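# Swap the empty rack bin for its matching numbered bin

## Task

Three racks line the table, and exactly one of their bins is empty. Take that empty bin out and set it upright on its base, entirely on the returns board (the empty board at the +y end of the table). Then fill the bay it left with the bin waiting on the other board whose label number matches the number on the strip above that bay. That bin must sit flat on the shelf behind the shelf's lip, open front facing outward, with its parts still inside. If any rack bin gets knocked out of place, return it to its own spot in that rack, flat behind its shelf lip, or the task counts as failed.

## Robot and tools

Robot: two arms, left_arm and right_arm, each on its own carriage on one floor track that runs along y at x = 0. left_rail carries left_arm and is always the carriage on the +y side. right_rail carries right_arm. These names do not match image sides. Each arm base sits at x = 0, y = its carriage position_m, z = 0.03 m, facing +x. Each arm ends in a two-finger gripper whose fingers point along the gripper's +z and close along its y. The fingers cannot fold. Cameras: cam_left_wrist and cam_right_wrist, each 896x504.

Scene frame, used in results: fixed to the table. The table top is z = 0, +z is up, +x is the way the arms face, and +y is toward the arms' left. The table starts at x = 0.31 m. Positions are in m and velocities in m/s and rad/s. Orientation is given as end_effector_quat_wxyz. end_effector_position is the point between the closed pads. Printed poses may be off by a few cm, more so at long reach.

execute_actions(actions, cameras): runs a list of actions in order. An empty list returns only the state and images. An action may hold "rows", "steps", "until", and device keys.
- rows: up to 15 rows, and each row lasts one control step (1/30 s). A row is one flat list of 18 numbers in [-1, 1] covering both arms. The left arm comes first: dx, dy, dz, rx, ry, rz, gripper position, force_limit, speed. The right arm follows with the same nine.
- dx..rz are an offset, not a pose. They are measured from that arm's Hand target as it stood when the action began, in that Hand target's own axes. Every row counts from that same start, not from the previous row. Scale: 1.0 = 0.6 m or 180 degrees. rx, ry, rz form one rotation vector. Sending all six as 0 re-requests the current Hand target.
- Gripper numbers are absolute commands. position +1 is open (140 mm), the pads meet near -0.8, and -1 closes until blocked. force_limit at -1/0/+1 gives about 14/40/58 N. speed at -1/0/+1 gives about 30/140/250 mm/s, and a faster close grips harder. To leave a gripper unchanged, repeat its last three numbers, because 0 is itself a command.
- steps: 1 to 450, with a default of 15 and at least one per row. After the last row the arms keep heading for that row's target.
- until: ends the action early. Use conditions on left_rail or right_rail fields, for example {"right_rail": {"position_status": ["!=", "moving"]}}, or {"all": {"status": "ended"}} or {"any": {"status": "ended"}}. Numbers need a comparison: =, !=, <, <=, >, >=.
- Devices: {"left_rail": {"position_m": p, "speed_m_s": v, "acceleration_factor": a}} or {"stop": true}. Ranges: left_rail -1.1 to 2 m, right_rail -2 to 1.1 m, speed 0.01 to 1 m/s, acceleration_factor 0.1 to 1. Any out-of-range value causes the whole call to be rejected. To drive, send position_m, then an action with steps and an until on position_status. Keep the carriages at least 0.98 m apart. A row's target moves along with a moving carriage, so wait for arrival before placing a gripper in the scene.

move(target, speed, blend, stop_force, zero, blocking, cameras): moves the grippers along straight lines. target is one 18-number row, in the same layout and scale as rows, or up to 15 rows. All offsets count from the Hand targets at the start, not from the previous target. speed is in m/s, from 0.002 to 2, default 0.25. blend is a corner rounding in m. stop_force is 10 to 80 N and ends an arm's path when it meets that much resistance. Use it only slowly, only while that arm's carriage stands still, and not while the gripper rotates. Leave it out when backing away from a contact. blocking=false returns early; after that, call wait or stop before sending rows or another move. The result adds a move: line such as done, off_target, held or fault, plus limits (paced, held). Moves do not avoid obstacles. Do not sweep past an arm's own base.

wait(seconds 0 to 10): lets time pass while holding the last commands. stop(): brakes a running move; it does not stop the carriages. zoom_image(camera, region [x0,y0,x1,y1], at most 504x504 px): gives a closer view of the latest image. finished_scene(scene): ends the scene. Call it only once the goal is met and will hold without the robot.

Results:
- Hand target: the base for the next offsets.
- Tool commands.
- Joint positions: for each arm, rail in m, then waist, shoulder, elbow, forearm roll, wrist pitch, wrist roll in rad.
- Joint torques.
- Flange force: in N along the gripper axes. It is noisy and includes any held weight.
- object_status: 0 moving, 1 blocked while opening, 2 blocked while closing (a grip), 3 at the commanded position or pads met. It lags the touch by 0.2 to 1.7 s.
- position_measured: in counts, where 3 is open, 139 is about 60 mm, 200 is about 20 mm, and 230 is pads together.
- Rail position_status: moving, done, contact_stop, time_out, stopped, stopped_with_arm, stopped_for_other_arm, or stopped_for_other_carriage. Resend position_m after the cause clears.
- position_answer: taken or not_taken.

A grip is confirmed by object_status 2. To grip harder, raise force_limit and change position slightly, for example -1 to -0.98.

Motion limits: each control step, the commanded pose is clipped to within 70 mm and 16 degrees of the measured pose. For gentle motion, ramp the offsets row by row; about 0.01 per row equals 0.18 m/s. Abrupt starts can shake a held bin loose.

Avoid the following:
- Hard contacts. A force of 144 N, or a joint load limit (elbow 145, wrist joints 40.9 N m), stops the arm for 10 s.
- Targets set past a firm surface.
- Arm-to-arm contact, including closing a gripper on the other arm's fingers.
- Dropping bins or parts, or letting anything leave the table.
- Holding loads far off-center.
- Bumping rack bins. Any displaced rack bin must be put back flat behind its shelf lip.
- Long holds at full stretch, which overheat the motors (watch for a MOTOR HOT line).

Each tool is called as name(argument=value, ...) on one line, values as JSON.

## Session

execute_actions(actions=[])

Scene clock: 0.00 s.
left_arm: end_effector_position=(+0.6500, +1.5213, +0.3520) position_measured=3 object_status=3 end_effector_quat_wxyz=(+0.000, +1.000, +0.000, +0.000) | right_arm: end_effector_position=(+0.6500, -0.7097, +0.3520) position_measured=3 object_status=3 end_effector_quat_wxyz=(+0.000, +1.000, +0.000, +0.000)
Joint positions: left_arm=[1.521 -0.053 0.164 1.605 0 1.373 1.518] | right_arm=[-0.71 -0.053 0.164 1.605 0 1.373 1.518]
Joint velocities: within noise
Joint torques (N m): no reading
Flange force (N): no reading
Hand target: left_arm +0.6500, +1.5213, +0.3520; +0.000, +1.000, +0.000, +0.000 | right_arm +0.6500, -0.7097, +0.3520; +0.000, +1.000, +0.000, +0.000
Tool commands: left_gripper/position=+1.0 left_gripper/force_limit=+1.0 left_gripper/speed=+1.0 right_gripper/position=+1.0 right_gripper/force_limit=+1.0 right_gripper/speed=+1.0
left_rail: position_m=1.521 position_status=done
right_rail: position_m=-0.710 position_status=done

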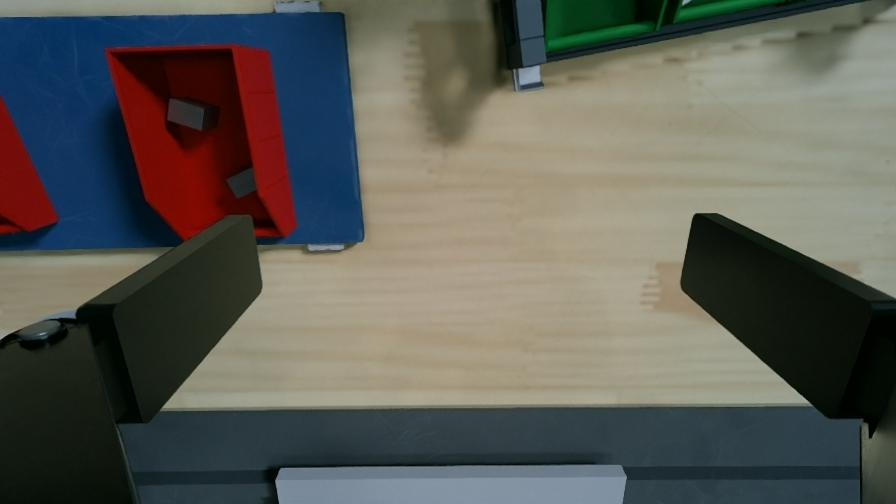

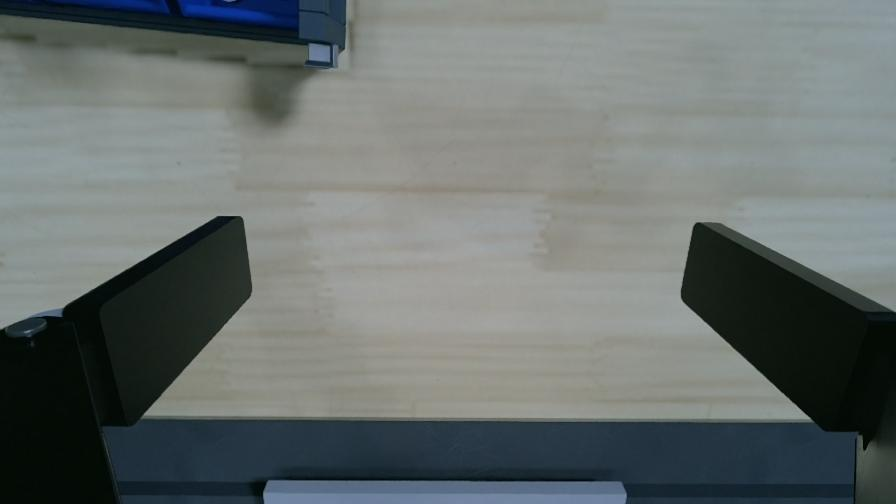

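move(target=[-0.4,0,-0.25,0,0.4,0,1,1,1,-0.4,0,-0.25,0,0.4,0,1,1,1], cameras=[])

execute_actions(actions=[{"left_rail":{"position_m":1.25},"right_rail":{"position_m":-1.95},"steps":200,"until":{"all":{"status":"ended"}}}])

execute_actions(actions=[{"left_rail":{"position_m":2.0},"right_rail":{"position_m":-0.4},"steps":300,"until":{"all":{"status":"ended"}}}])

Scene clock: 15.30 s.
left_arm: end_effector_position=(+0.4101, +1.5216, +0.5022) position_measured=3 object_status=3 end_effector_quat_wxyz=(+0.001, +0.809, -0.001, +0.588) | right_arm: end_effector_position=(+0.4101, -0.7094, +0.5022) position_measured=3 object_status=3 end_effector_quat_wxyz=(+0.001, +0.809, -0.001, +0.588)
Joint positions: left_arm=[1.521 -0.365 -0.864 2.399 0.781 0.5 0.737] | right_arm=[-0.71 -0.365 -0.864 2.399 0.781 0.5 0.737]
Joint torques (N m): left_arm=[1.9 31.96 -44.68 3.86 -1.78 0.08] | right_arm=[-0.78 38.06 -44.49 4.11 -1.7 0.11]
Flange force (N): left_arm=[0.0 0.0 0.0] | right_arm=[0.0 0.0 0.0]
Hand target: left_arm +0.4100, +1.5213, +0.5020; +0.000, +0.809, +0.000, +0.588 | right_arm +0.4100, -0.7097, +0.5020; +0.000, +0.809, +0.000, +0.588
Off the commanded pose: left_arm 0.000 m, 0 deg | right_arm 0.000 m, 0 deg.
left_rail: position_m=1.521 position_status=done
right_rail: position_m=-0.710 position_status=done
move: done
No camera images: "cameras" was empty.

Scene clock: 17.47 s.
left_arm: end_effector_position=(+0.4100, +1.2500, +0.5020) position_measured=3 object_status=3 end_effector_quat_wxyz=(+0.000, +0.809, +0.000, +0.588) | right_arm: end_effector_position=(+0.4100, -1.9499, +0.5020) position_measured=3 object_status=3 end_effector_quat_wxyz=(+0.000, +0.809, +0.000, +0.588)
Joint positions: left_arm=[1.25 -0.377 -0.864 2.4 0.8 0.51 0.717] | right_arm=[-1.95 -0.377 -0.864 2.4 0.8 0.51 0.717]
Joint torques (N m): left_arm=[2.49 32.17 -44.65 3.79 -1.77 0.14] | right_arm=[-0.37 38.2 -44.52 4.06 -1.71 0.25]
Flange force (N): left_arm=[0.0 0.0 0.0] | right_arm=[0.0 0.0 0.0]
Hand target: left_arm +0.4100, +1.2500, +0.5020; +0.000, +0.809, +0.000, +0.588 | right_arm +0.4100, -1.9499, +0.5020; +0.000, +0.809, +0.000, +0.588
Tool commands: left_gripper/position=+1.0 left_gripper/force_limit=+1.0 left_gripper/speed=+1.0 right_gripper/position=+1.0 right_gripper/force_limit=+1.0 right_gripper/speed=+1.0
Off the commanded pose: left_arm 0.000 m, 0 deg | right_arm 0.000 m, 0 deg.
left_rail: position_m=1.250 position_status=done
right_rail: position_m=-1.950 position_status=done

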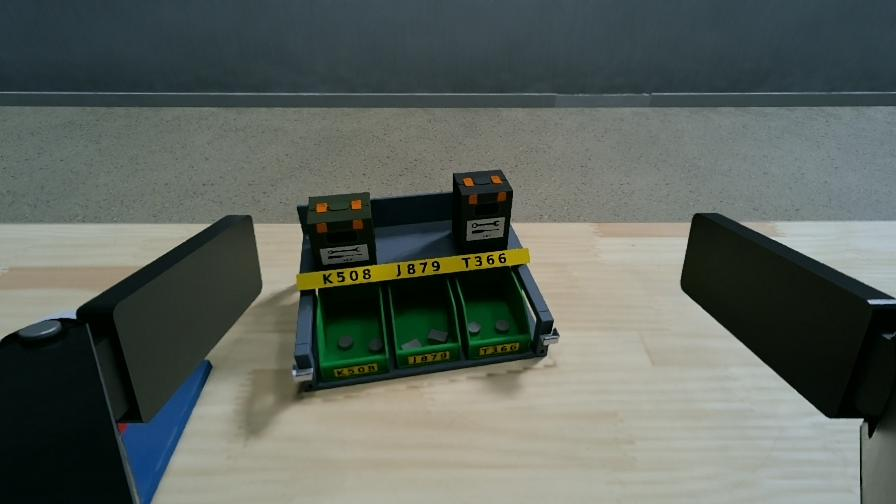

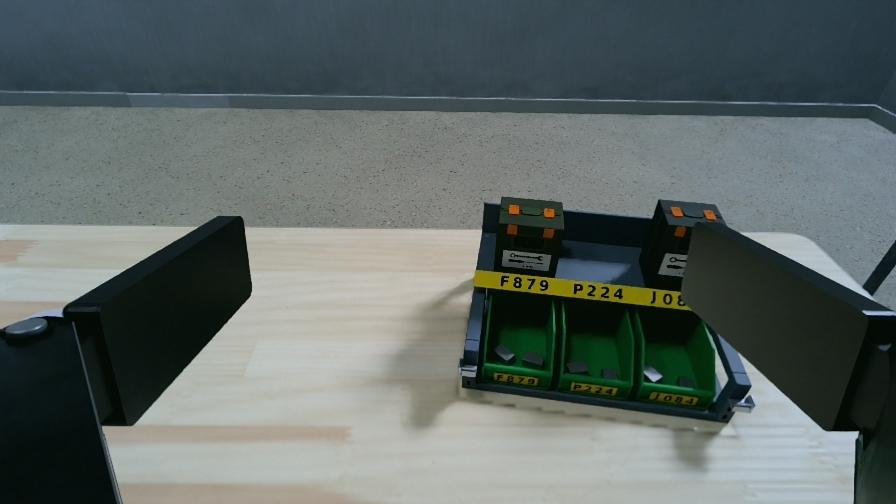

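Scene clock: 19.93 s.
left_arm: end_effector_position=(+0.4100, +2.0000, +0.5020) position_measured=3 object_status=3 end_effector_quat_wxyz=(+0.000, +0.809, +0.000, +0.588) | right_arm: end_effector_position=(+0.4100, -0.4001, +0.5020) position_measured=3 object_status=3 end_effector_quat_wxyz=(+0.000, +0.809, +0.000, +0.588)
Joint positions: left_arm=[2 -0.377 -0.864 2.4 0.8 0.51 0.717] | right_arm=[-0.4 -0.377 -0.864 2.4 0.8 0.51 0.717]
Joint torques (N m): left_arm=[2.27 32.35 -44.68 3.84 -1.81 0.07] | right_arm=[-0.46 37.94 -44.42 4.08 -1.66 0.26]
Flange force (N): left_arm=[0.0 0.0 0.0] | right_arm=[0.0 0.0 0.0]
Hand target: left_arm +0.4100, +2.0000, +0.5020; +0.000, +0.809, +0.000, +0.588 | right_arm +0.4100, -0.4001, +0.5020; +0.000, +0.809, +0.000, +0.588
Tool commands: left_gripper/position=+1.0 left_gripper/force_limit=+1.0 left_gripper/speed=+1.0 right_gripper/position=+1.0 right_gripper/force_limit=+1.0 right_gripper/speed=+1.0
Off the commanded pose: left_arm 0.000 m, 0 deg | right_arm 0.000 m, 0 deg.
left_rail: position_m=2.000 position_status=done
right_rail: position_m=-0.400 position_status=done

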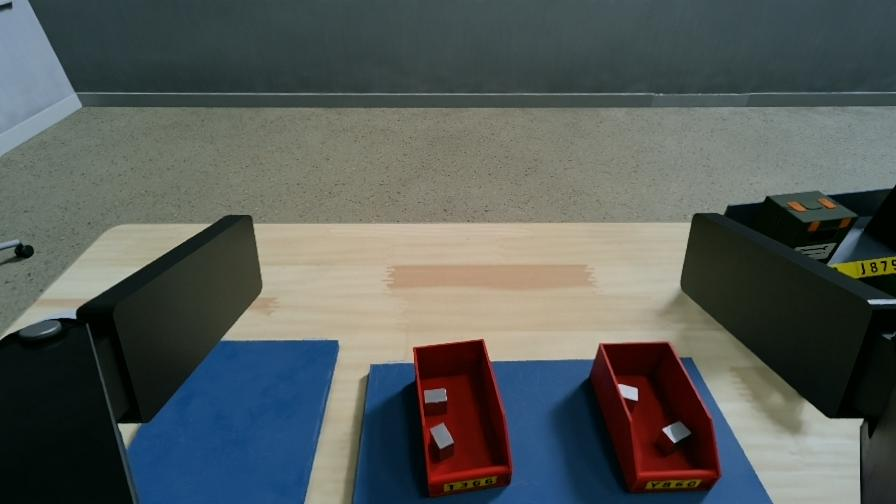

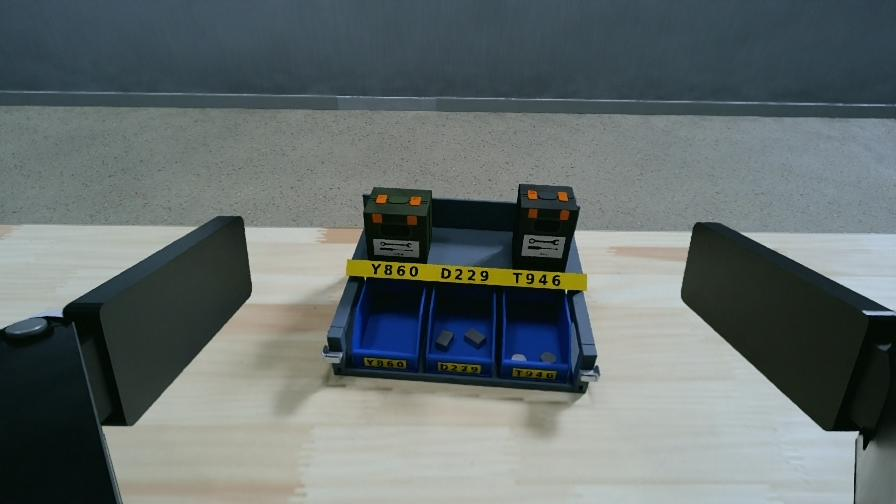

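move(target=[-0.057,0,0.527,0,-0.4,0,1,1,1,0,0,0,0,0,0,1,1,1], cameras=["cam_left_wrist"])

move(target=[0,0,0,0,0,-0.48,-0.08,0,0,0,0,0,0,0,0,1,1,1], cameras=[])

execute_actions(actions=[{"right_rail":{"position_m":-2.0},"left_rail":{"position_m":-0.3},"steps":400,"until":{"all":{"status":"ended"}}}], cameras=["cam_left_wrist"])

Scene clock: 38.47 s.
left_arm: end_effector_position=(+0.7002, +2.0000, +0.3718) position_measured=3 object_status=3 end_effector_quat_wxyz=(+0.000, +1.000, +0.000, +0.000) | right_arm: end_effector_position=(+0.4100, -0.4000, +0.5020) position_measured=3 object_status=3 end_effector_quat_wxyz=(+0.000, +0.809, +0.000, +0.588)
Joint positions: left_arm=[2 -0.049 0.238 1.478 0 1.426 1.522] | right_arm=[-0.4 -0.377 -0.864 2.4 0.8 0.51 0.717]
Joint torques (N m): left_arm=[2.38 -65.71 -42.34 4.08 -0.23 0.08] | right_arm=[-0.12 38.31 -44.6 4.03 -1.67 0.29]
Flange force (N): left_arm=[-2.9 3.4 -0.8] | right_arm=[0.0 0.0 0.0]
Hand target: left_arm +0.7002, +2.0000, +0.3718; +0.000, +1.000, +0.000, +0.000 | right_arm +0.4100, -0.4000, +0.5020; +0.000, +0.809, +0.000, +0.588
Off the commanded pose: left_arm 0.000 m, 0 deg | right_arm 0.000 m, 0 deg.
left_rail: position_m=2.000 position_status=done
right_rail: position_m=-0.400 position_status=done
move: done
Images, in order (width x height): cam_left_wrist 896x504.

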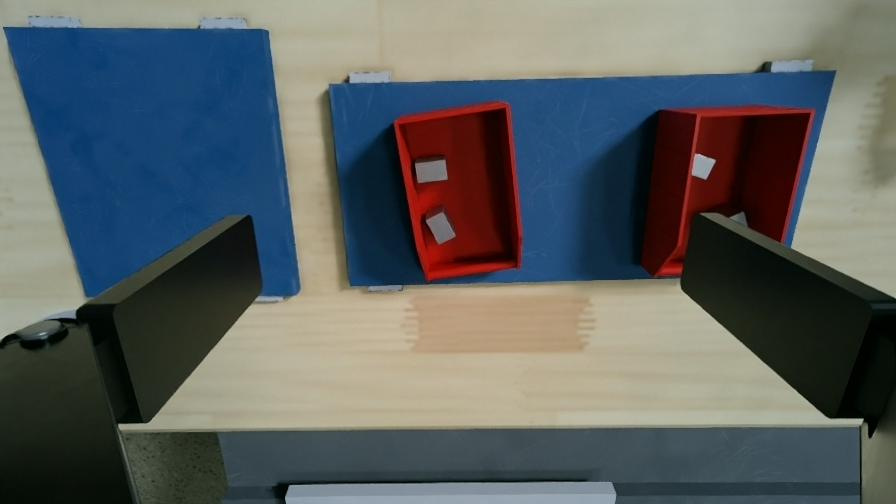

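Scene clock: 42.00 s.
left_arm: end_effector_position=(+0.7002, +2.0000, +0.3718) position_measured=139 object_status=3 end_effector_quat_wxyz=(+0.000, +0.729, +0.685, +0.000) | right_arm: end_effector_position=(+0.4100, -0.4000, +0.5020) position_measured=3 object_status=3 end_effector_quat_wxyz=(+0.000, +0.809, +0.000, +0.588)
Joint positions: left_arm=[2 -0.049 0.238 1.478 0 1.426 0.014] | right_arm=[-0.4 -0.377 -0.864 2.4 0.8 0.51 0.717]
Joint torques (N m): left_arm=[2.09 -64.99 -42.01 4.27 -0.14 0.15] | right_arm=[-0.16 38.45 -44.5 4.09 -1.68 0.27]
Flange force (N): left_arm=[-3.3 -3.0 -1.2] | right_arm=[0.0 0.0 0.0]
Hand target: left_arm +0.7002, +2.0000, +0.3718; +0.000, +0.729, +0.685, +0.000 | right_arm +0.4100, -0.4000, +0.5020; +0.000, +0.809, +0.000, +0.588
Off the commanded pose: left_arm 0.000 m, 0 deg | right_arm 0.000 m, 0 deg.
left_rail: position_m=2.000 position_status=done
right_rail: position_m=-0.400 position_status=done
move: done
No camera images: "cameras" was empty.

Scene clock: 45.20 s.
left_arm: end_effector_position=(+0.7002, -0.2998, +0.3718) position_measured=139 object_status=3 end_effector_quat_wxyz=(+0.000, +0.729, +0.685, +0.000) | right_arm: end_effector_position=(+0.4100, -2.0000, +0.5020) position_measured=3 object_status=3 end_effector_quat_wxyz=(+0.000, +0.809, +0.000, +0.588)
Joint positions: left_arm=[-0.3 -0.049 0.238 1.478 0 1.426 0.014] | right_arm=[-2 -0.377 -0.864 2.4 0.8 0.51 0.717]
Joint torques (N m): left_arm=[2.19 -65.39 -42.34 4.23 -0.15 0.12] | right_arm=[-0.13 38.35 -44.54 4.08 -1.71 0.26]
Flange force (N): left_arm=[-3.1 -3.1 -0.6] | right_arm=[0.0 0.0 0.0]
Hand target: left_arm +0.7002, -0.2998, +0.3718; +0.000, +0.729, +0.685, +0.000 | right_arm +0.4100, -2.0000, +0.5020; +0.000, +0.809, +0.000, +0.588
Tool commands: left_gripper/position=-0.08 left_gripper/force_limit=+0.0 left_gripper/speed=+0.0 right_gripper/position=+1.0 right_gripper/force_limit=+1.0 right_gripper/speed=+1.0
Off the commanded pose: left_arm 0.000 m, 0 deg | right_arm 0.000 m, 0 deg.
left_rail: position_m=-0.300 position_status=done
right_rail: position_m=-2.000 position_status=done
Images, in order (width x height): cam_left_wrist 896x504.

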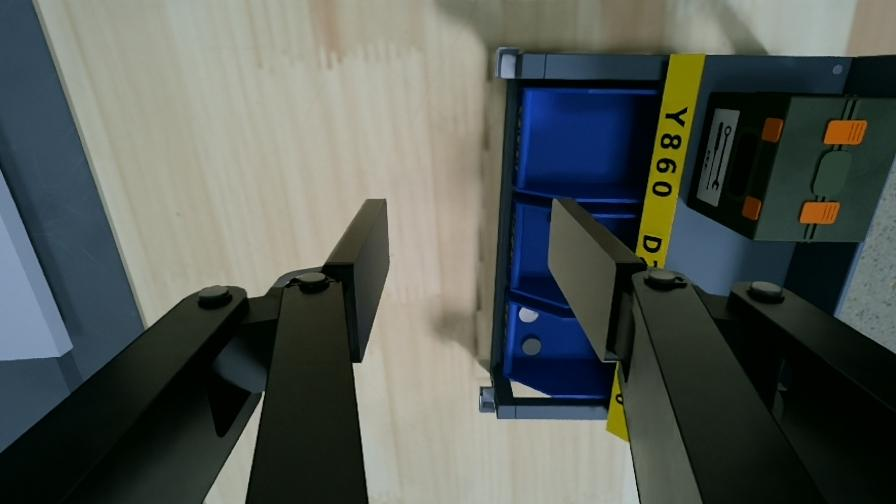

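move(target=[-0.003,0.113,0.353,-0.083,0,0.012,-0.08,0,0,0,0,0,0,0,0,1,1,1], cameras=["cam_left_wrist"])

Scene clock: 60.13 s.
left_arm: end_effector_position=(+0.7677, -0.3061, +0.1600) position_measured=139 object_status=3 end_effector_quat_wxyz=(+0.095, +0.736, +0.665, +0.089) | right_arm: end_effector_position=(+0.4100, -2.0000, +0.5020) position_measured=3 object_status=3 end_effector_quat_wxyz=(+0.000, +0.809, +0.000, +0.588)
Joint positions: left_arm=[-0.3 -0.049 0.332 1.779 -0.012 0.77 0.059] | right_arm=[-2 -0.377 -0.864 2.4 0.8 0.51 0.717]
Joint torques (N m): left_arm=[2.59 -69.17 -37.32 3.58 -0.77 0.08] | right_arm=[-0.15 38.45 -44.4 4.02 -1.69 0.25]
Flange force (N): left_arm=[-4.0 -2.8 -3.2] | right_arm=[0.0 0.0 0.0]
Hand target: left_arm +0.7677, -0.3061, +0.1600; +0.095, +0.736, +0.665, +0.089 | right_arm +0.4100, -2.0000, +0.5020; +0.000, +0.809, +0.000, +0.588
Off the commanded pose: left_arm 0.000 m, 0 deg | right_arm 0.000 m, 0 deg.
left_rail: position_m=-0.300 position_status=done
right_rail: position_m=-2.000 position_status=done
move: done
Images, in order (width x height): cam_left_wrist 896x504.

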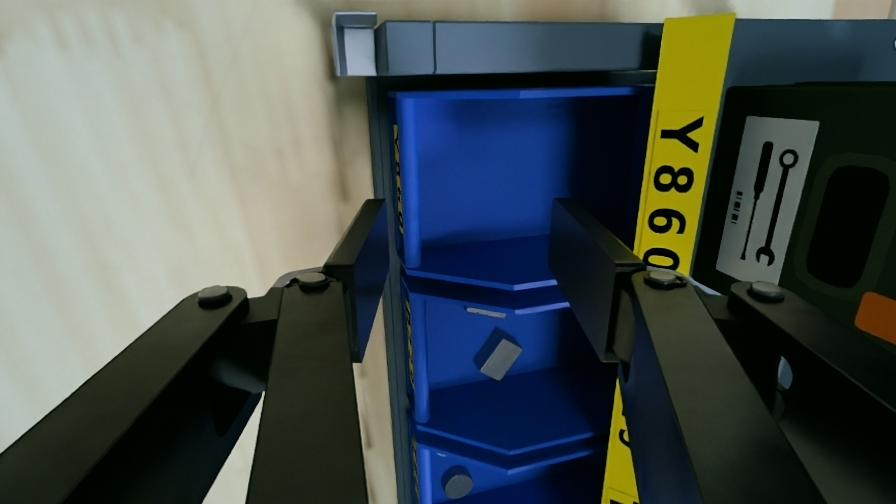

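move(target=[0.008,-0.043,0.161,0,0,0,-0.08,0,0,0,0,0,0,0,0,1,1,1], speed=0.08, stop_force=18, cameras=["cam_left_wrist"])

Scene clock: 76.27 s.
left_arm: end_effector_position=(+0.7682, -0.3008, +0.0600) position_measured=139 object_status=3 end_effector_quat_wxyz=(+0.095, +0.736, +0.665, +0.089) | right_arm: end_effector_position=(+0.4100, -2.0000, +0.5020) position_measured=3 object_status=3 end_effector_quat_wxyz=(+0.000, +0.809, +0.000, +0.588)
Joint positions: left_arm=[-0.3 -0.041 0.43 1.852 -0.018 0.599 0.073] | right_arm=[-2 -0.377 -0.864 2.4 0.8 0.51 0.717]
Joint torques (N m): left_arm=[2.14 -74.87 -32.85 3.18 -0.85 0.14] | right_arm=[0.05 38.63 -44.32 4.01 -1.7 0.25]
Flange force (N): left_arm=[-3.3 -1.3 -2.8] | right_arm=[0.0 0.0 0.0]
Hand target: left_arm +0.7682, -0.3008, +0.0600; +0.095, +0.736, +0.665, +0.089 | right_arm +0.4100, -2.0000, +0.5020; +0.000, +0.809, +0.000, +0.588
Off the commanded pose: left_arm 0.000 m, 0 deg | right_arm 0.000 m, 0 deg.
left_rail: position_m=-0.300 position_status=done
right_rail: position_m=-2.000 position_status=done
move: done
Images, in order (width x height): cam_left_wrist 896x504.

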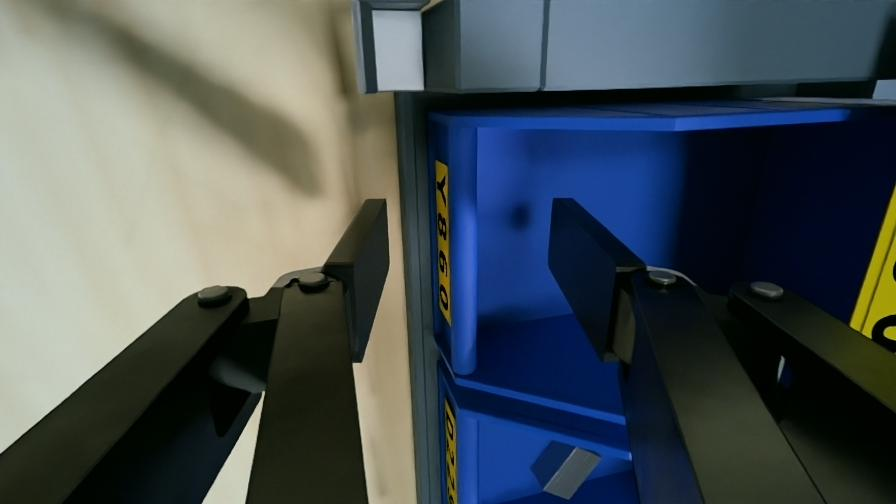

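move(target=[0,0,0,0,0,0,-1,0.5,-0.3,0,0,0,0,0,0,1,1,1], cameras=[])

move(target=[0,0.01,-0.036,0,0,0,-1,0.5,-0.3,0,0,0,0,0,0,1,1,1], speed=0.05, cameras=["cam_left_wrist"])

Scene clock: 84.27 s.
left_arm: end_effector_position=(+0.7682, -0.3008, +0.0600) position_measured=219 object_status=0 end_effector_quat_wxyz=(+0.095, +0.736, +0.665, +0.089) | right_arm: end_effector_position=(+0.4100, -2.0000, +0.5020) position_measured=3 object_status=3 end_effector_quat_wxyz=(+0.000, +0.809, +0.000, +0.588)
Joint positions: left_arm=[-0.3 -0.041 0.43 1.852 -0.018 0.599 0.073] | right_arm=[-2 -0.377 -0.864 2.4 0.8 0.51 0.717]
Joint torques (N m): left_arm=[2.24 -73.79 -32.56 3.22 -0.91 0.13] | right_arm=[-0.33 38.62 -44.59 4.01 -1.64 0.22]
Flange force (N): left_arm=[-4.2 -1.6 -4.8] | right_arm=[0.0 0.0 0.0]
Hand target: left_arm +0.7682, -0.3008, +0.0600; +0.095, +0.736, +0.665, +0.089 | right_arm +0.4100, -2.0000, +0.5020; +0.000, +0.809, +0.000, +0.588
Off the commanded pose: left_arm 0.000 m, 0 deg | right_arm 0.000 m, 0 deg.
left_rail: position_m=-0.300 position_status=done
right_rail: position_m=-2.000 position_status=done
move: done
No camera images: "cameras" was empty.

Scene clock: 85.07 s.
left_arm: end_effector_position=(+0.7684, -0.3009, +0.0824) position_measured=219 object_status=2 end_effector_quat_wxyz=(+0.095, +0.736, +0.665, +0.089) | right_arm: end_effector_position=(+0.4100, -2.0000, +0.5020) position_measured=3 object_status=3 end_effector_quat_wxyz=(+0.000, +0.809, +0.000, +0.588)
Joint positions: left_arm=[-0.3 -0.042 0.406 1.837 -0.017 0.638 0.072] | right_arm=[-2 -0.377 -0.864 2.4 0.8 0.51 0.717]
Joint torques (N m): left_arm=[2.14 -75.91 -36.06 3.21 -1.64 0.14] | right_arm=[-0.14 38.37 -44.5 4.09 -1.68 0.23]
Flange force (N): left_arm=[-3.5 -2.9 -0.7] | right_arm=[0.0 0.0 0.0]
Hand target: left_arm +0.7685, -0.3009, +0.0824; +0.095, +0.736, +0.665, +0.089 | right_arm +0.4100, -2.0000, +0.5020; +0.000, +0.809, +0.000, +0.588
Off the commanded pose: left_arm 0.000 m, 0 deg | right_arm 0.000 m, 0 deg.
left_rail: position_m=-0.300 position_status=done
right_rail: position_m=-2.000 position_status=done
move: done
Images, in order (width x height): cam_left_wrist 896x504.

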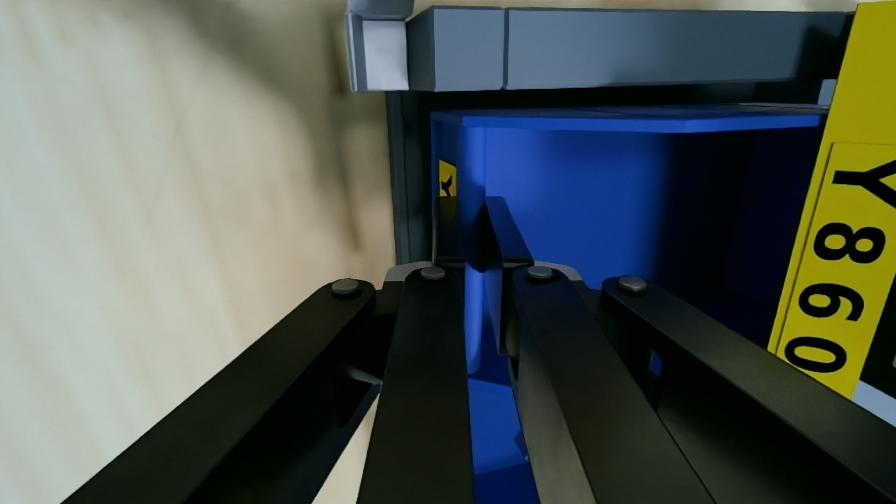

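move(target=[0,-0.322,-0.086,0,0,0,-1,0.5,-0.3,0,0,0,0,0,0,1,1,1], speed=0.1, stop_force=25, cameras=["cam_left_wrist"])

Scene clock: 118.67 s.
left_arm: end_effector_position=(+0.5695, -0.2809, +0.0825) position_measured=219 object_status=2 end_effector_quat_wxyz=(+0.095, +0.736, +0.665, +0.089) | right_arm: end_effector_position=(+0.4100, -2.0000, +0.5020) position_measured=3 object_status=3 end_effector_quat_wxyz=(+0.000, +0.809, +0.000, +0.588)
Joint positions: left_arm=[-0.3 -0.017 0.139 2.211 -0.033 0.532 0.109] | right_arm=[-2 -0.377 -0.864 2.4 0.8 0.51 0.717]
Joint torques (N m): left_arm=[2.38 -45.56 -31.72 2.91 -1.05 0.11] | right_arm=[-0.08 38.37 -44.45 4.08 -1.66 0.24]
Flange force (N): left_arm=[-5.9 -0.5 -0.3] | right_arm=[0.0 0.0 0.0]
Hand target: left_arm +0.5695, -0.2809, +0.0825; +0.095, +0.736, +0.665, +0.089 | right_arm +0.4100, -2.0000, +0.5020; +0.000, +0.809, +0.000, +0.588
Off the commanded pose: left_arm 0.000 m, 0 deg | right_arm 0.000 m, 0 deg.
left_rail: position_m=-0.300 position_status=done
right_rail: position_m=-2.000 position_status=done
move: done
Images, in order (width x height): cam_left_wrist 896x504.

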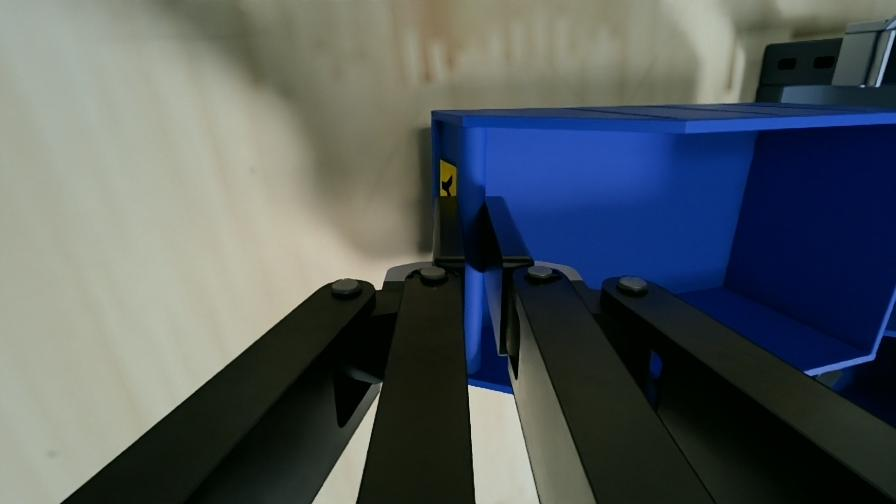

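move(target=[[0,-0.08,-0.0215,0,0,0,-1,0.5,-0.3,0,0,0,0,0,0,1,1,1],[0,0.085,-0.626,0,0.0083,-0.031,-1,0.5,-0.3,0,0,0,0,0,0,1,1,1]], speed=0.15, cameras=[])

execute_actions(actions=[{"left_rail":{"position_m":2.0,"speed_m_s":0.5,"acceleration_factor":0.3},"steps":250,"until":{"left_rail":{"position_status":["!=","moving"]}}}], cameras=["cam_left_wrist"])

Scene clock: 141.83 s.
left_arm: end_effector_position=(+0.5219, -0.2780, +0.4586) position_measured=219 object_status=2 end_effector_quat_wxyz=(+0.090, +0.701, +0.701, +0.094) | right_arm: end_effector_position=(+0.4100, -2.0000, +0.5020) position_measured=3 object_status=3 end_effector_quat_wxyz=(+0.000, +0.809, +0.000, +0.588)
Joint positions: left_arm=[-0.3 -0.033 -0.201 1.79 0.014 1.292 -0.035] | right_arm=[-2 -0.377 -0.864 2.4 0.8 0.51 0.717]
Joint torques (N m): left_arm=[2.42 -22.59 -43.84 4.29 -1.01 0.13] | right_arm=[-0.38 38.17 -44.59 4.09 -1.69 0.28]
Flange force (N): left_arm=[-5.7 -0.7 0.1] | right_arm=[0.0 0.0 0.0]
Hand target: left_arm +0.5220, -0.2780, +0.4585; +0.090, +0.701, +0.701, +0.094 | right_arm +0.4100, -2.0000, +0.5020; +0.000, +0.809, +0.000, +0.588
Off the commanded pose: left_arm 0.000 m, 0 deg | right_arm 0.000 m, 0 deg.
left_rail: position_m=-0.300 position_status=done
right_rail: position_m=-2.000 position_status=done
move: done
No camera images: "cameras" was empty.

Scene clock: 147.77 s.
left_arm: end_effector_position=(+0.5220, +2.0219, +0.4585) position_measured=219 object_status=2 end_effector_quat_wxyz=(+0.090, +0.701, +0.701, +0.094) | right_arm: end_effector_position=(+0.4100, -2.0000, +0.5020) position_measured=3 object_status=3 end_effector_quat_wxyz=(+0.000, +0.809, +0.000, +0.588)
Joint positions: left_arm=[2 -0.033 -0.201 1.79 0.014 1.292 -0.035] | right_arm=[-2 -0.377 -0.864 2.4 0.8 0.51 0.717]
Joint torques (N m): left_arm=[2.52 -23.08 -44.15 4.26 -1.04 0.14] | right_arm=[-0.08 38.12 -44.73 4.09 -1.74 0.29]
Flange force (N): left_arm=[-6.4 -0.4 0.6] | right_arm=[0.0 0.0 0.0]
Hand target: left_arm +0.5220, +2.0219, +0.4585; +0.090, +0.701, +0.701, +0.094 | right_arm +0.4100, -2.0000, +0.5020; +0.000, +0.809, +0.000, +0.588
Tool commands: left_gripper/position=-1.0 left_gripper/force_limit=+0.5 left_gripper/speed=-0.3 right_gripper/position=+1.0 right_gripper/force_limit=+1.0 right_gripper/speed=+1.0
Off the commanded pose: left_arm 0.000 m, 0 deg | right_arm 0.000 m, 0 deg.
left_rail: position_m=2.000 speed_m_s=0.50 position_status=done
right_rail: position_m=-2.000 position_status=done
Images, in order (width x height): cam_left_wrist 896x504.

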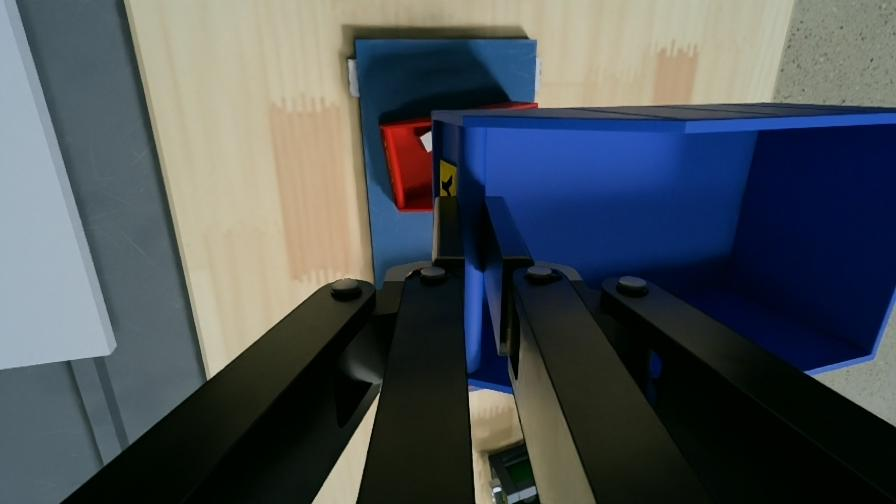

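move(target=[[0.438,0.0853,0.0229,0,0,0,-1,0.5,-0.3,0,0,0,0,0,0,1,1,1],[0.438,-0.0655,0.586,0,0,0,-1,0.5,-0.3,0,0,0,0,0,0,1,1,1]], speed=0.15, cameras=["cam_left_wrist"])

move(target=[0,-0.0216,0.0805,0,0,0,-1,0.5,-0.3,0,0,0,0,0,0,1,1,1], speed=0.02, stop_force=12, cameras=["cam_left_wrist"])

Scene clock: 169.83 s.
left_arm: end_effector_position=(+0.5746, +2.2866, +0.1101) position_measured=219 object_status=2 end_effector_quat_wxyz=(+0.090, +0.701, +0.701, +0.094) | right_arm: end_effector_position=(+0.4100, -2.0000, +0.5020) position_measured=3 object_status=3 end_effector_quat_wxyz=(+0.000, +0.809, +0.000, +0.588)
Joint positions: left_arm=[2 0.467 0.218 2.044 -0.185 0.651 0.601] | right_arm=[-2 -0.377 -0.864 2.4 0.8 0.51 0.717]
Joint torques (N m): left_arm=[2.19 -55.02 -33.53 2.84 -0.96 0.13] | right_arm=[-0.14 38.38 -44.65 4.08 -1.72 0.26]
Flange force (N): left_arm=[-4.9 0.6 -1.6] | right_arm=[0.0 0.0 0.0]
Hand target: left_arm +0.5746, +2.2866, +0.1100; +0.090, +0.701, +0.701, +0.094 | right_arm +0.4100, -2.0000, +0.5020; +0.000, +0.809, +0.000, +0.588
Off the commanded pose: left_arm 0.000 m, 0 deg | right_arm 0.000 m, 0 deg.
left_rail: position_m=2.000 speed_m_s=0.50 position_status=done
right_rail: position_m=-2.000 position_status=done
move: done
Images, in order (width x height): cam_left_wrist 896x504.

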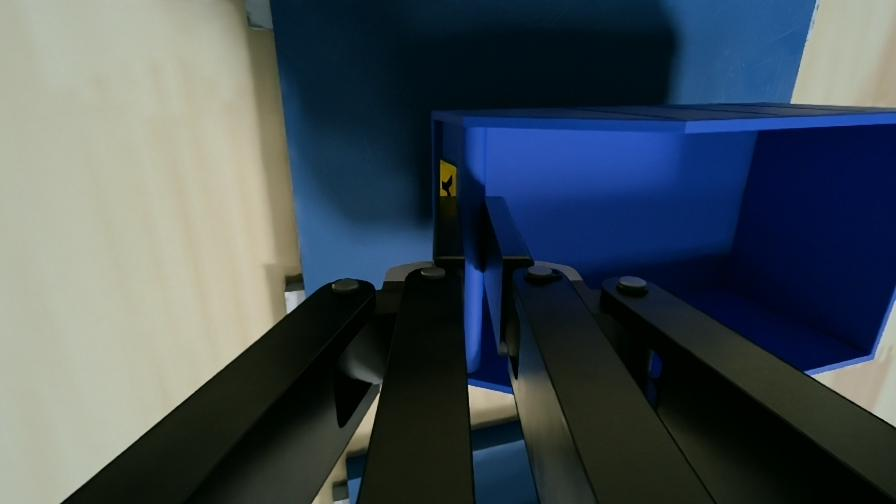

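Scene clock: 172.40 s.
left_arm: end_effector_position=(+0.5747, +2.2868, +0.0715) position_measured=219 object_status=2 end_effector_quat_wxyz=(+0.090, +0.701, +0.701, +0.094) | right_arm: end_effector_position=(+0.4100, -2.0000, +0.5020) position_measured=3 object_status=3 end_effector_quat_wxyz=(+0.000, +0.809, +0.000, +0.588)
Joint positions: left_arm=[2 0.467 0.265 2.073 -0.207 0.576 0.628] | right_arm=[-2 -0.377 -0.864 2.4 0.8 0.51 0.717]
Joint torques (N m): left_arm=[1.34 -30.5 -16.92 3.32 -0.87 0.08] | right_arm=[-0.37 38.31 -44.61 4.05 -1.7 0.3]
Flange force (N): left_arm=[-7.4 3.5 -46.2] | right_arm=[0.0 0.0 0.0]
Hand target: left_arm +0.5747, +2.2868, +0.0715; +0.090, +0.701, +0.701, +0.094 (not the last commanded pose) | right_arm +0.4100, -2.0000, +0.5020; +0.000, +0.809, +0.000, +0.588
Off the commanded pose: left_arm 0.011 m, 0 deg | right_arm 0.000 m, 0 deg.
left_rail: position_m=2.000 speed_m_s=0.50 position_status=done
right_rail: position_m=-2.000 position_status=done
move: contact (left_arm)
Images, in order (width x height): cam_left_wrist 896x504.

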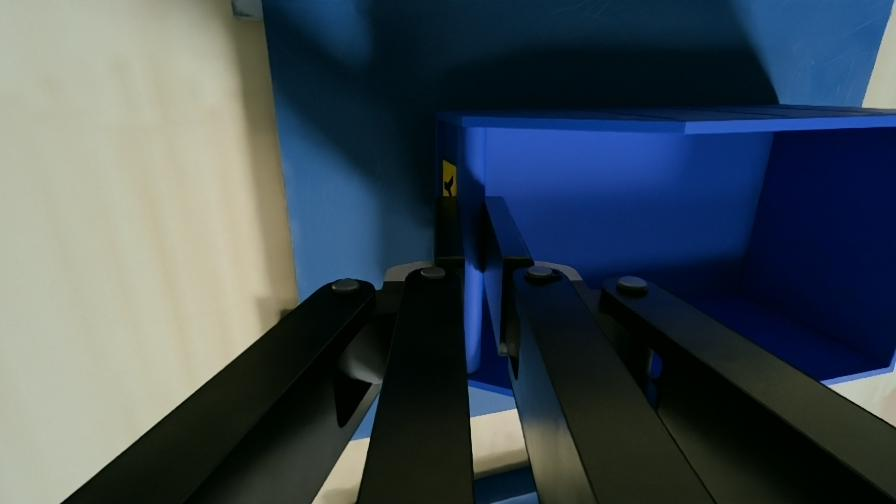

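execute_actions(actions=[{"rows":[[0,0,0,0,0,0,-0.1,0,-1,0,0,0,0,0,0,1,1,1]],"steps":60}], cameras=[])

move(target=[0,0.151,-0.564,0,0,0,-0.1,0,-1,0,0,0,0,0,0,1,1,1], speed=0.15, cameras=["cam_left_wrist"])

Scene clock: 180.90 s.
left_arm: end_effector_position=(+0.5747, +2.2868, +0.0715) position_measured=141 object_status=3 end_effector_quat_wxyz=(+0.090, +0.701, +0.701, +0.094) | right_arm: end_effector_position=(+0.4100, -2.0000, +0.5020) position_measured=3 object_status=3 end_effector_quat_wxyz=(+0.000, +0.809, +0.000, +0.588)
Joint positions: left_arm=[2 0.467 0.265 2.073 -0.207 0.576 0.628] | right_arm=[-2 -0.377 -0.864 2.4 0.8 0.51 0.717]
Joint torques (N m): left_arm=[2.32 -57.14 -30.84 2.74 -0.73 0.11] | right_arm=[-0.37 38.44 -44.61 4.1 -1.69 0.24]
Flange force (N): left_arm=[-4.6 1.0 -1.6] | right_arm=[0.0 0.0 0.0]
Hand target: left_arm +0.5747, +2.2868, +0.0715; +0.090, +0.701, +0.701, +0.094 | right_arm +0.4100, -2.0000, +0.5020; +0.000, +0.809, +0.000, +0.588
Off the commanded pose: left_arm 0.000 m, 0 deg | right_arm 0.000 m, 0 deg.
left_rail: position_m=2.000 speed_m_s=0.50 position_status=done
right_rail: position_m=-2.000 position_status=done
No camera images: "cameras" was empty.

Scene clock: 183.67 s.
left_arm: end_effector_position=(+0.5748, +2.2850, +0.4218) position_measured=141 object_status=3 end_effector_quat_wxyz=(+0.090, +0.701, +0.701, +0.094) | right_arm: end_effector_position=(+0.4100, -2.0000, +0.5020) position_measured=3 object_status=3 end_effector_quat_wxyz=(+0.000, +0.809, +0.000, +0.588)
Joint positions: left_arm=[2 0.464 0.013 1.664 -0.118 1.229 0.491] | right_arm=[-2 -0.377 -0.864 2.4 0.8 0.51 0.717]
Joint torques (N m): left_arm=[2.5 -43.54 -42.66 3.92 -0.66 0.12] | right_arm=[-0.38 38.27 -44.49 4.01 -1.63 0.25]
Flange force (N): left_arm=[-4.6 1.2 -0.7] | right_arm=[0.0 0.0 0.0]
Hand target: left_arm +0.5748, +2.2850, +0.4218; +0.090, +0.701, +0.701, +0.094 | right_arm +0.4100, -2.0000, +0.5020; +0.000, +0.809, +0.000, +0.588
Off the commanded pose: left_arm 0.000 m, 0 deg | right_arm 0.000 m, 0 deg.
left_rail: position_m=2.000 speed_m_s=0.50 position_status=done
right_rail: position_m=-2.000 position_status=done
move: done
Images, in order (width x height): cam_left_wrist 896x504.

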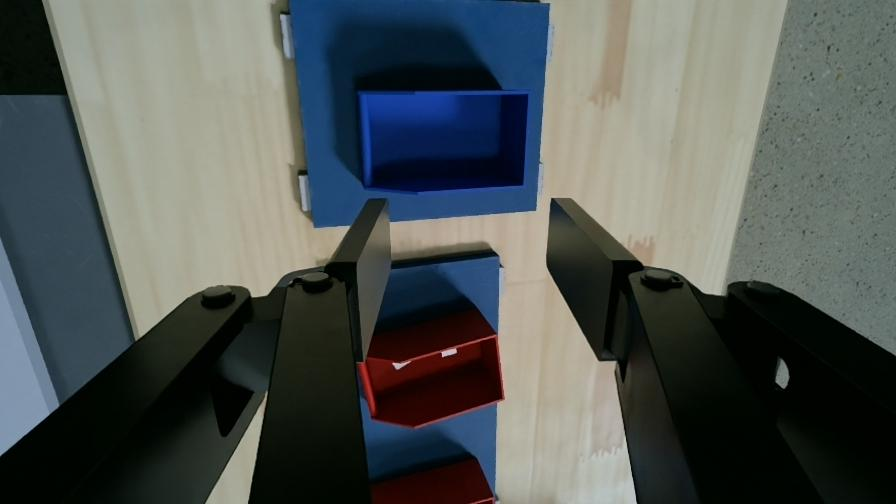

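move(target=[0,0,0,0.0833,0,0,1,-0.3,0,0,0,0,0,0,0,1,1,1], speed=0.3, cameras=[])

move(target=[-0.325,0.125,0,0,0,0.5,1,-0.3,0,0,0,0,0,0,0,1,1,1], speed=0.3, cameras=[])

execute_actions(actions=[{"left_rail":{"position_m":1.7,"speed_m_s":0.5,"acceleration_factor":0.5},"steps":250,"until":{"left_rail":{"position_status":["!=","moving"]}}}], cameras=["cam_left_wrist"])

Scene clock: 192.87 s.
left_arm: end_effector_position=(+0.5748, +2.2850, +0.4218) position_measured=3 object_status=3 end_effector_quat_wxyz=(-0.002, +0.707, +0.707, +0.002) | right_arm: end_effector_position=(+0.4100, -2.0000, +0.5020) position_measured=3 object_status=3 end_effector_quat_wxyz=(+0.000, +0.809, +0.000, +0.588)
Joint positions: left_arm=[2 0.404 0.134 1.514 0.005 1.493 0.403] | right_arm=[-2 -0.377 -0.864 2.4 0.8 0.51 0.717]
Joint torques (N m): left_arm=[2.52 -54.48 -42.09 4.22 -0.13 0.11] | right_arm=[-0.23 38.52 -44.49 4.02 -1.64 0.25]
Flange force (N): left_arm=[-4.8 -0.8 -1.3] | right_arm=[0.0 0.0 0.0]
Hand target: left_arm +0.5748, +2.2850, +0.4218; -0.002, +0.707, +0.707, +0.002 | right_arm +0.4100, -2.0000, +0.5020; +0.000, +0.809, +0.000, +0.588
Off the commanded pose: left_arm 0.000 m, 0 deg | right_arm 0.000 m, 0 deg.
left_rail: position_m=2.000 speed_m_s=0.50 position_status=done
right_rail: position_m=-2.000 position_status=done
move: done
No camera images: "cameras" was empty.

Scene clock: 196.00 s.
left_arm: end_effector_position=(+0.6499, +2.0901, +0.4208) position_measured=3 object_status=3 end_effector_quat_wxyz=(-0.003, +1.000, +0.000, +0.000) | right_arm: end_effector_position=(+0.4100, -2.0000, +0.5020) position_measured=3 object_status=3 end_effector_quat_wxyz=(+0.000, +0.809, +0.000, +0.588)
Joint positions: left_arm=[2 0.083 0.158 1.487 0.005 1.496 1.652] | right_arm=[-2 -0.377 -0.864 2.4 0.8 0.51 0.717]
Joint torques (N m): left_arm=[2.51 -57.49 -42.37 4.18 -0.17 0.04] | right_arm=[-0.5 38.19 -44.59 4.05 -1.71 0.27]
Flange force (N): left_arm=[-2.2 3.9 -1.0] | right_arm=[0.0 0.0 0.0]
Hand target: left_arm +0.6499, +2.0901, +0.4208; -0.003, +1.000, +0.000, +0.000 | right_arm +0.4100, -2.0000, +0.5020; +0.000, +0.809, +0.000, +0.588
Off the commanded pose: left_arm 0.000 m, 0 deg | right_arm 0.000 m, 0 deg.
left_rail: position_m=2.000 speed_m_s=0.50 position_status=done
right_rail: position_m=-2.000 position_status=done
move: done
No camera images: "cameras" was empty.

Scene clock: 197.50 s.
left_arm: end_effector_position=(+0.6499, +1.7901, +0.4208) position_measured=3 object_status=3 end_effector_quat_wxyz=(-0.003, +1.000, +0.000, +0.000) | right_arm: end_effector_position=(+0.4100, -2.0000, +0.5020) position_measured=3 object_status=3 end_effector_quat_wxyz=(+0.000, +0.809, +0.000, +0.588)
Joint positions: left_arm=[1.7 0.083 0.158 1.487 0.005 1.496 1.652] | right_arm=[-2 -0.377 -0.864 2.4 0.8 0.51 0.717]
Joint torques (N m): left_arm=[2.34 -57.78 -42.5 4.25 -0.16 0.12] | right_arm=[-0.54 38.5 -44.36 4.08 -1.68 0.3]
Flange force (N): left_arm=[-1.9 3.7 -0.6] | right_arm=[0.0 0.0 0.0]
Hand target: left_arm +0.6499, +1.7901, +0.4208; -0.003, +1.000, +0.000, +0.000 | right_arm +0.4100, -2.0000, +0.5020; +0.000, +0.809, +0.000, +0.588
Tool commands: left_gripper/position=+1.0 left_gripper/force_limit=-0.3 left_gripper/speed=+0.0 right_gripper/position=+1.0 right_gripper/force_limit=+1.0 right_gripper/speed=+1.0
Off the commanded pose: left_arm 0.000 m, 0 deg | right_arm 0.000 m, 0 deg.
left_rail: position_m=1.700 speed_m_s=0.50 position_status=done
right_rail: position_m=-2.000 position_status=done
Images, in order (width x height): cam_left_wrist 896x504.

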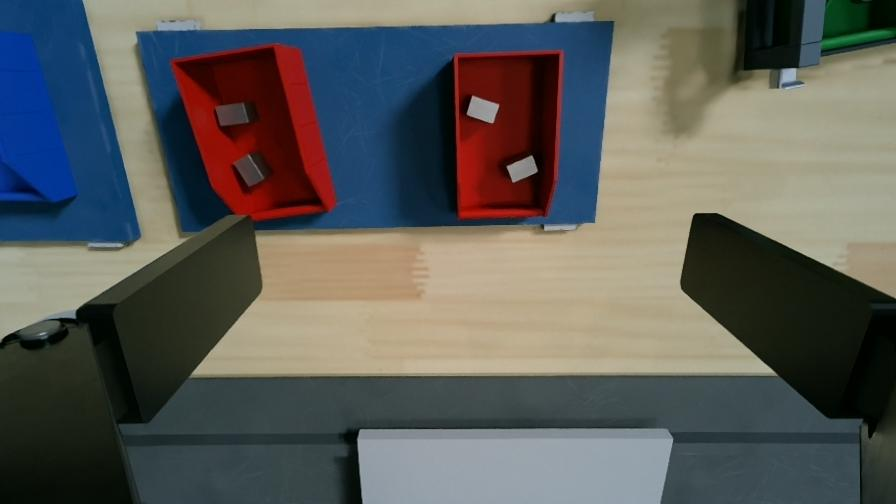

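move(target=[[-0.013,0.0886,0.3,0,0,0,1,-0.3,0,0,0,0,0,0,0,1,1,1],[-0.013,0.0886,0.593,0,0,0,1,-0.3,0,0,0,0,0,0,0,1,1,1]], speed=0.15, blend=0.02, cameras=["cam_left_wrist"])

execute_actions(actions=[{"rows":[[0,0,0,0,0,0,-1,-0.3,-1,0,0,0,0,0,0,1,1,1]],"steps":110}], cameras=["cam_left_wrist"])

Scene clock: 212.17 s.
left_arm: end_effector_position=(+0.6421, +1.7387, +0.0648) position_measured=3 object_status=3 end_effector_quat_wxyz=(-0.003, +1.000, +0.000, +0.000) | right_arm: end_effector_position=(+0.4100, -2.0000, +0.5020) position_measured=3 object_status=3 end_effector_quat_wxyz=(+0.000, +0.809, +0.000, +0.588)
Joint positions: left_arm=[1.7 0.004 0.361 1.922 0.007 0.859 1.57] | right_arm=[-2 -0.377 -0.864 2.4 0.8 0.51 0.717]
Joint torques (N m): left_arm=[2.34 -67.51 -32.39 3.18 -0.31 0.12] | right_arm=[0.05 38.54 -44.59 4.09 -1.68 0.29]
Flange force (N): left_arm=[-2.9 3.1 -3.1] | right_arm=[0.0 0.0 0.0]
Hand target: left_arm +0.6421, +1.7387, +0.0647; -0.003, +1.000, +0.000, +0.000 | right_arm +0.4100, -2.0000, +0.5020; +0.000, +0.809, +0.000, +0.588
Off the commanded pose: left_arm 0.000 m, 0 deg | right_arm 0.000 m, 0 deg.
left_rail: position_m=1.700 speed_m_s=0.50 position_status=done
right_rail: position_m=-2.000 position_status=done
move: done
Images, in order (width x height): cam_left_wrist 896x504.

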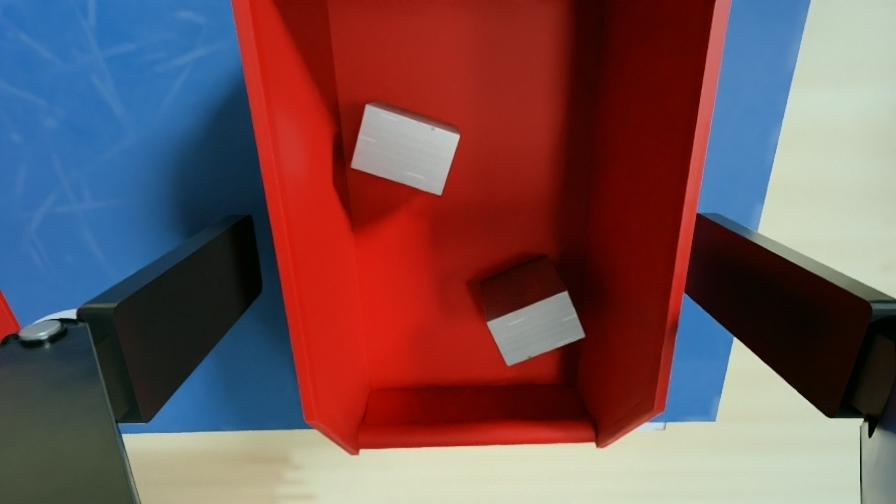

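Scene clock: 216.03 s.
left_arm: end_effector_position=(+0.6421, +1.7387, +0.0647) position_measured=75 object_status=2 end_effector_quat_wxyz=(-0.003, +1.000, +0.000, +0.000) | right_arm: end_effector_position=(+0.4100, -2.0000, +0.5020) position_measured=3 object_status=3 end_effector_quat_wxyz=(+0.000, +0.809, +0.000, +0.588)
Joint positions: left_arm=[1.7 0.004 0.361 1.922 0.007 0.859 1.57] | right_arm=[-2 -0.377 -0.864 2.4 0.8 0.51 0.717]
Joint torques (N m): left_arm=[1.1 -58.07 -26.63 3.3 -0.69 0.31] | right_arm=[-0.31 38.57 -44.38 4.03 -1.73 0.25]
Flange force (N): left_arm=[-3.4 1.7 -17.8] | right_arm=[0.0 0.0 0.0]
Hand target: left_arm +0.6421, +1.7387, +0.0647; -0.003, +1.000, +0.000, +0.000 | right_arm +0.4100, -2.0000, +0.5020; +0.000, +0.809, +0.000, +0.588
Off the commanded pose: left_arm 0.000 m, 0 deg | right_arm 0.000 m, 0 deg.
left_rail: position_m=1.700 speed_m_s=0.50 position_status=done
right_rail: position_m=-2.000 position_status=done
Images, in order (width x height): cam_left_wrist 896x504.

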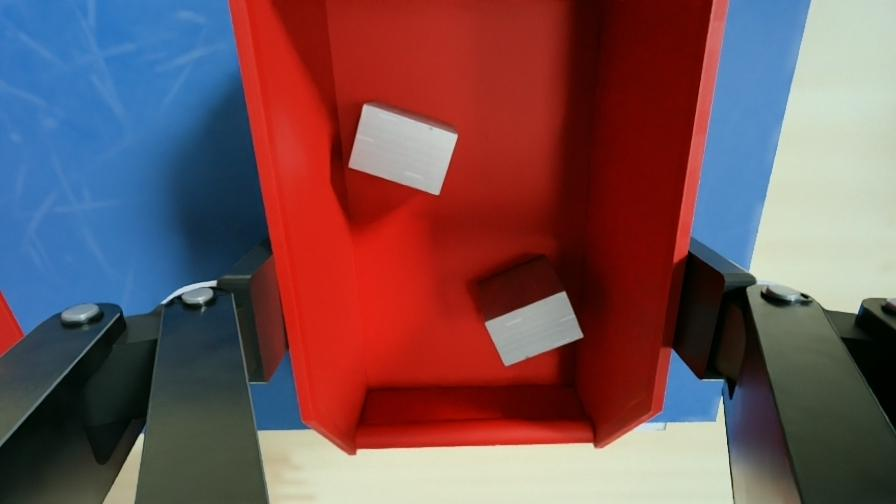

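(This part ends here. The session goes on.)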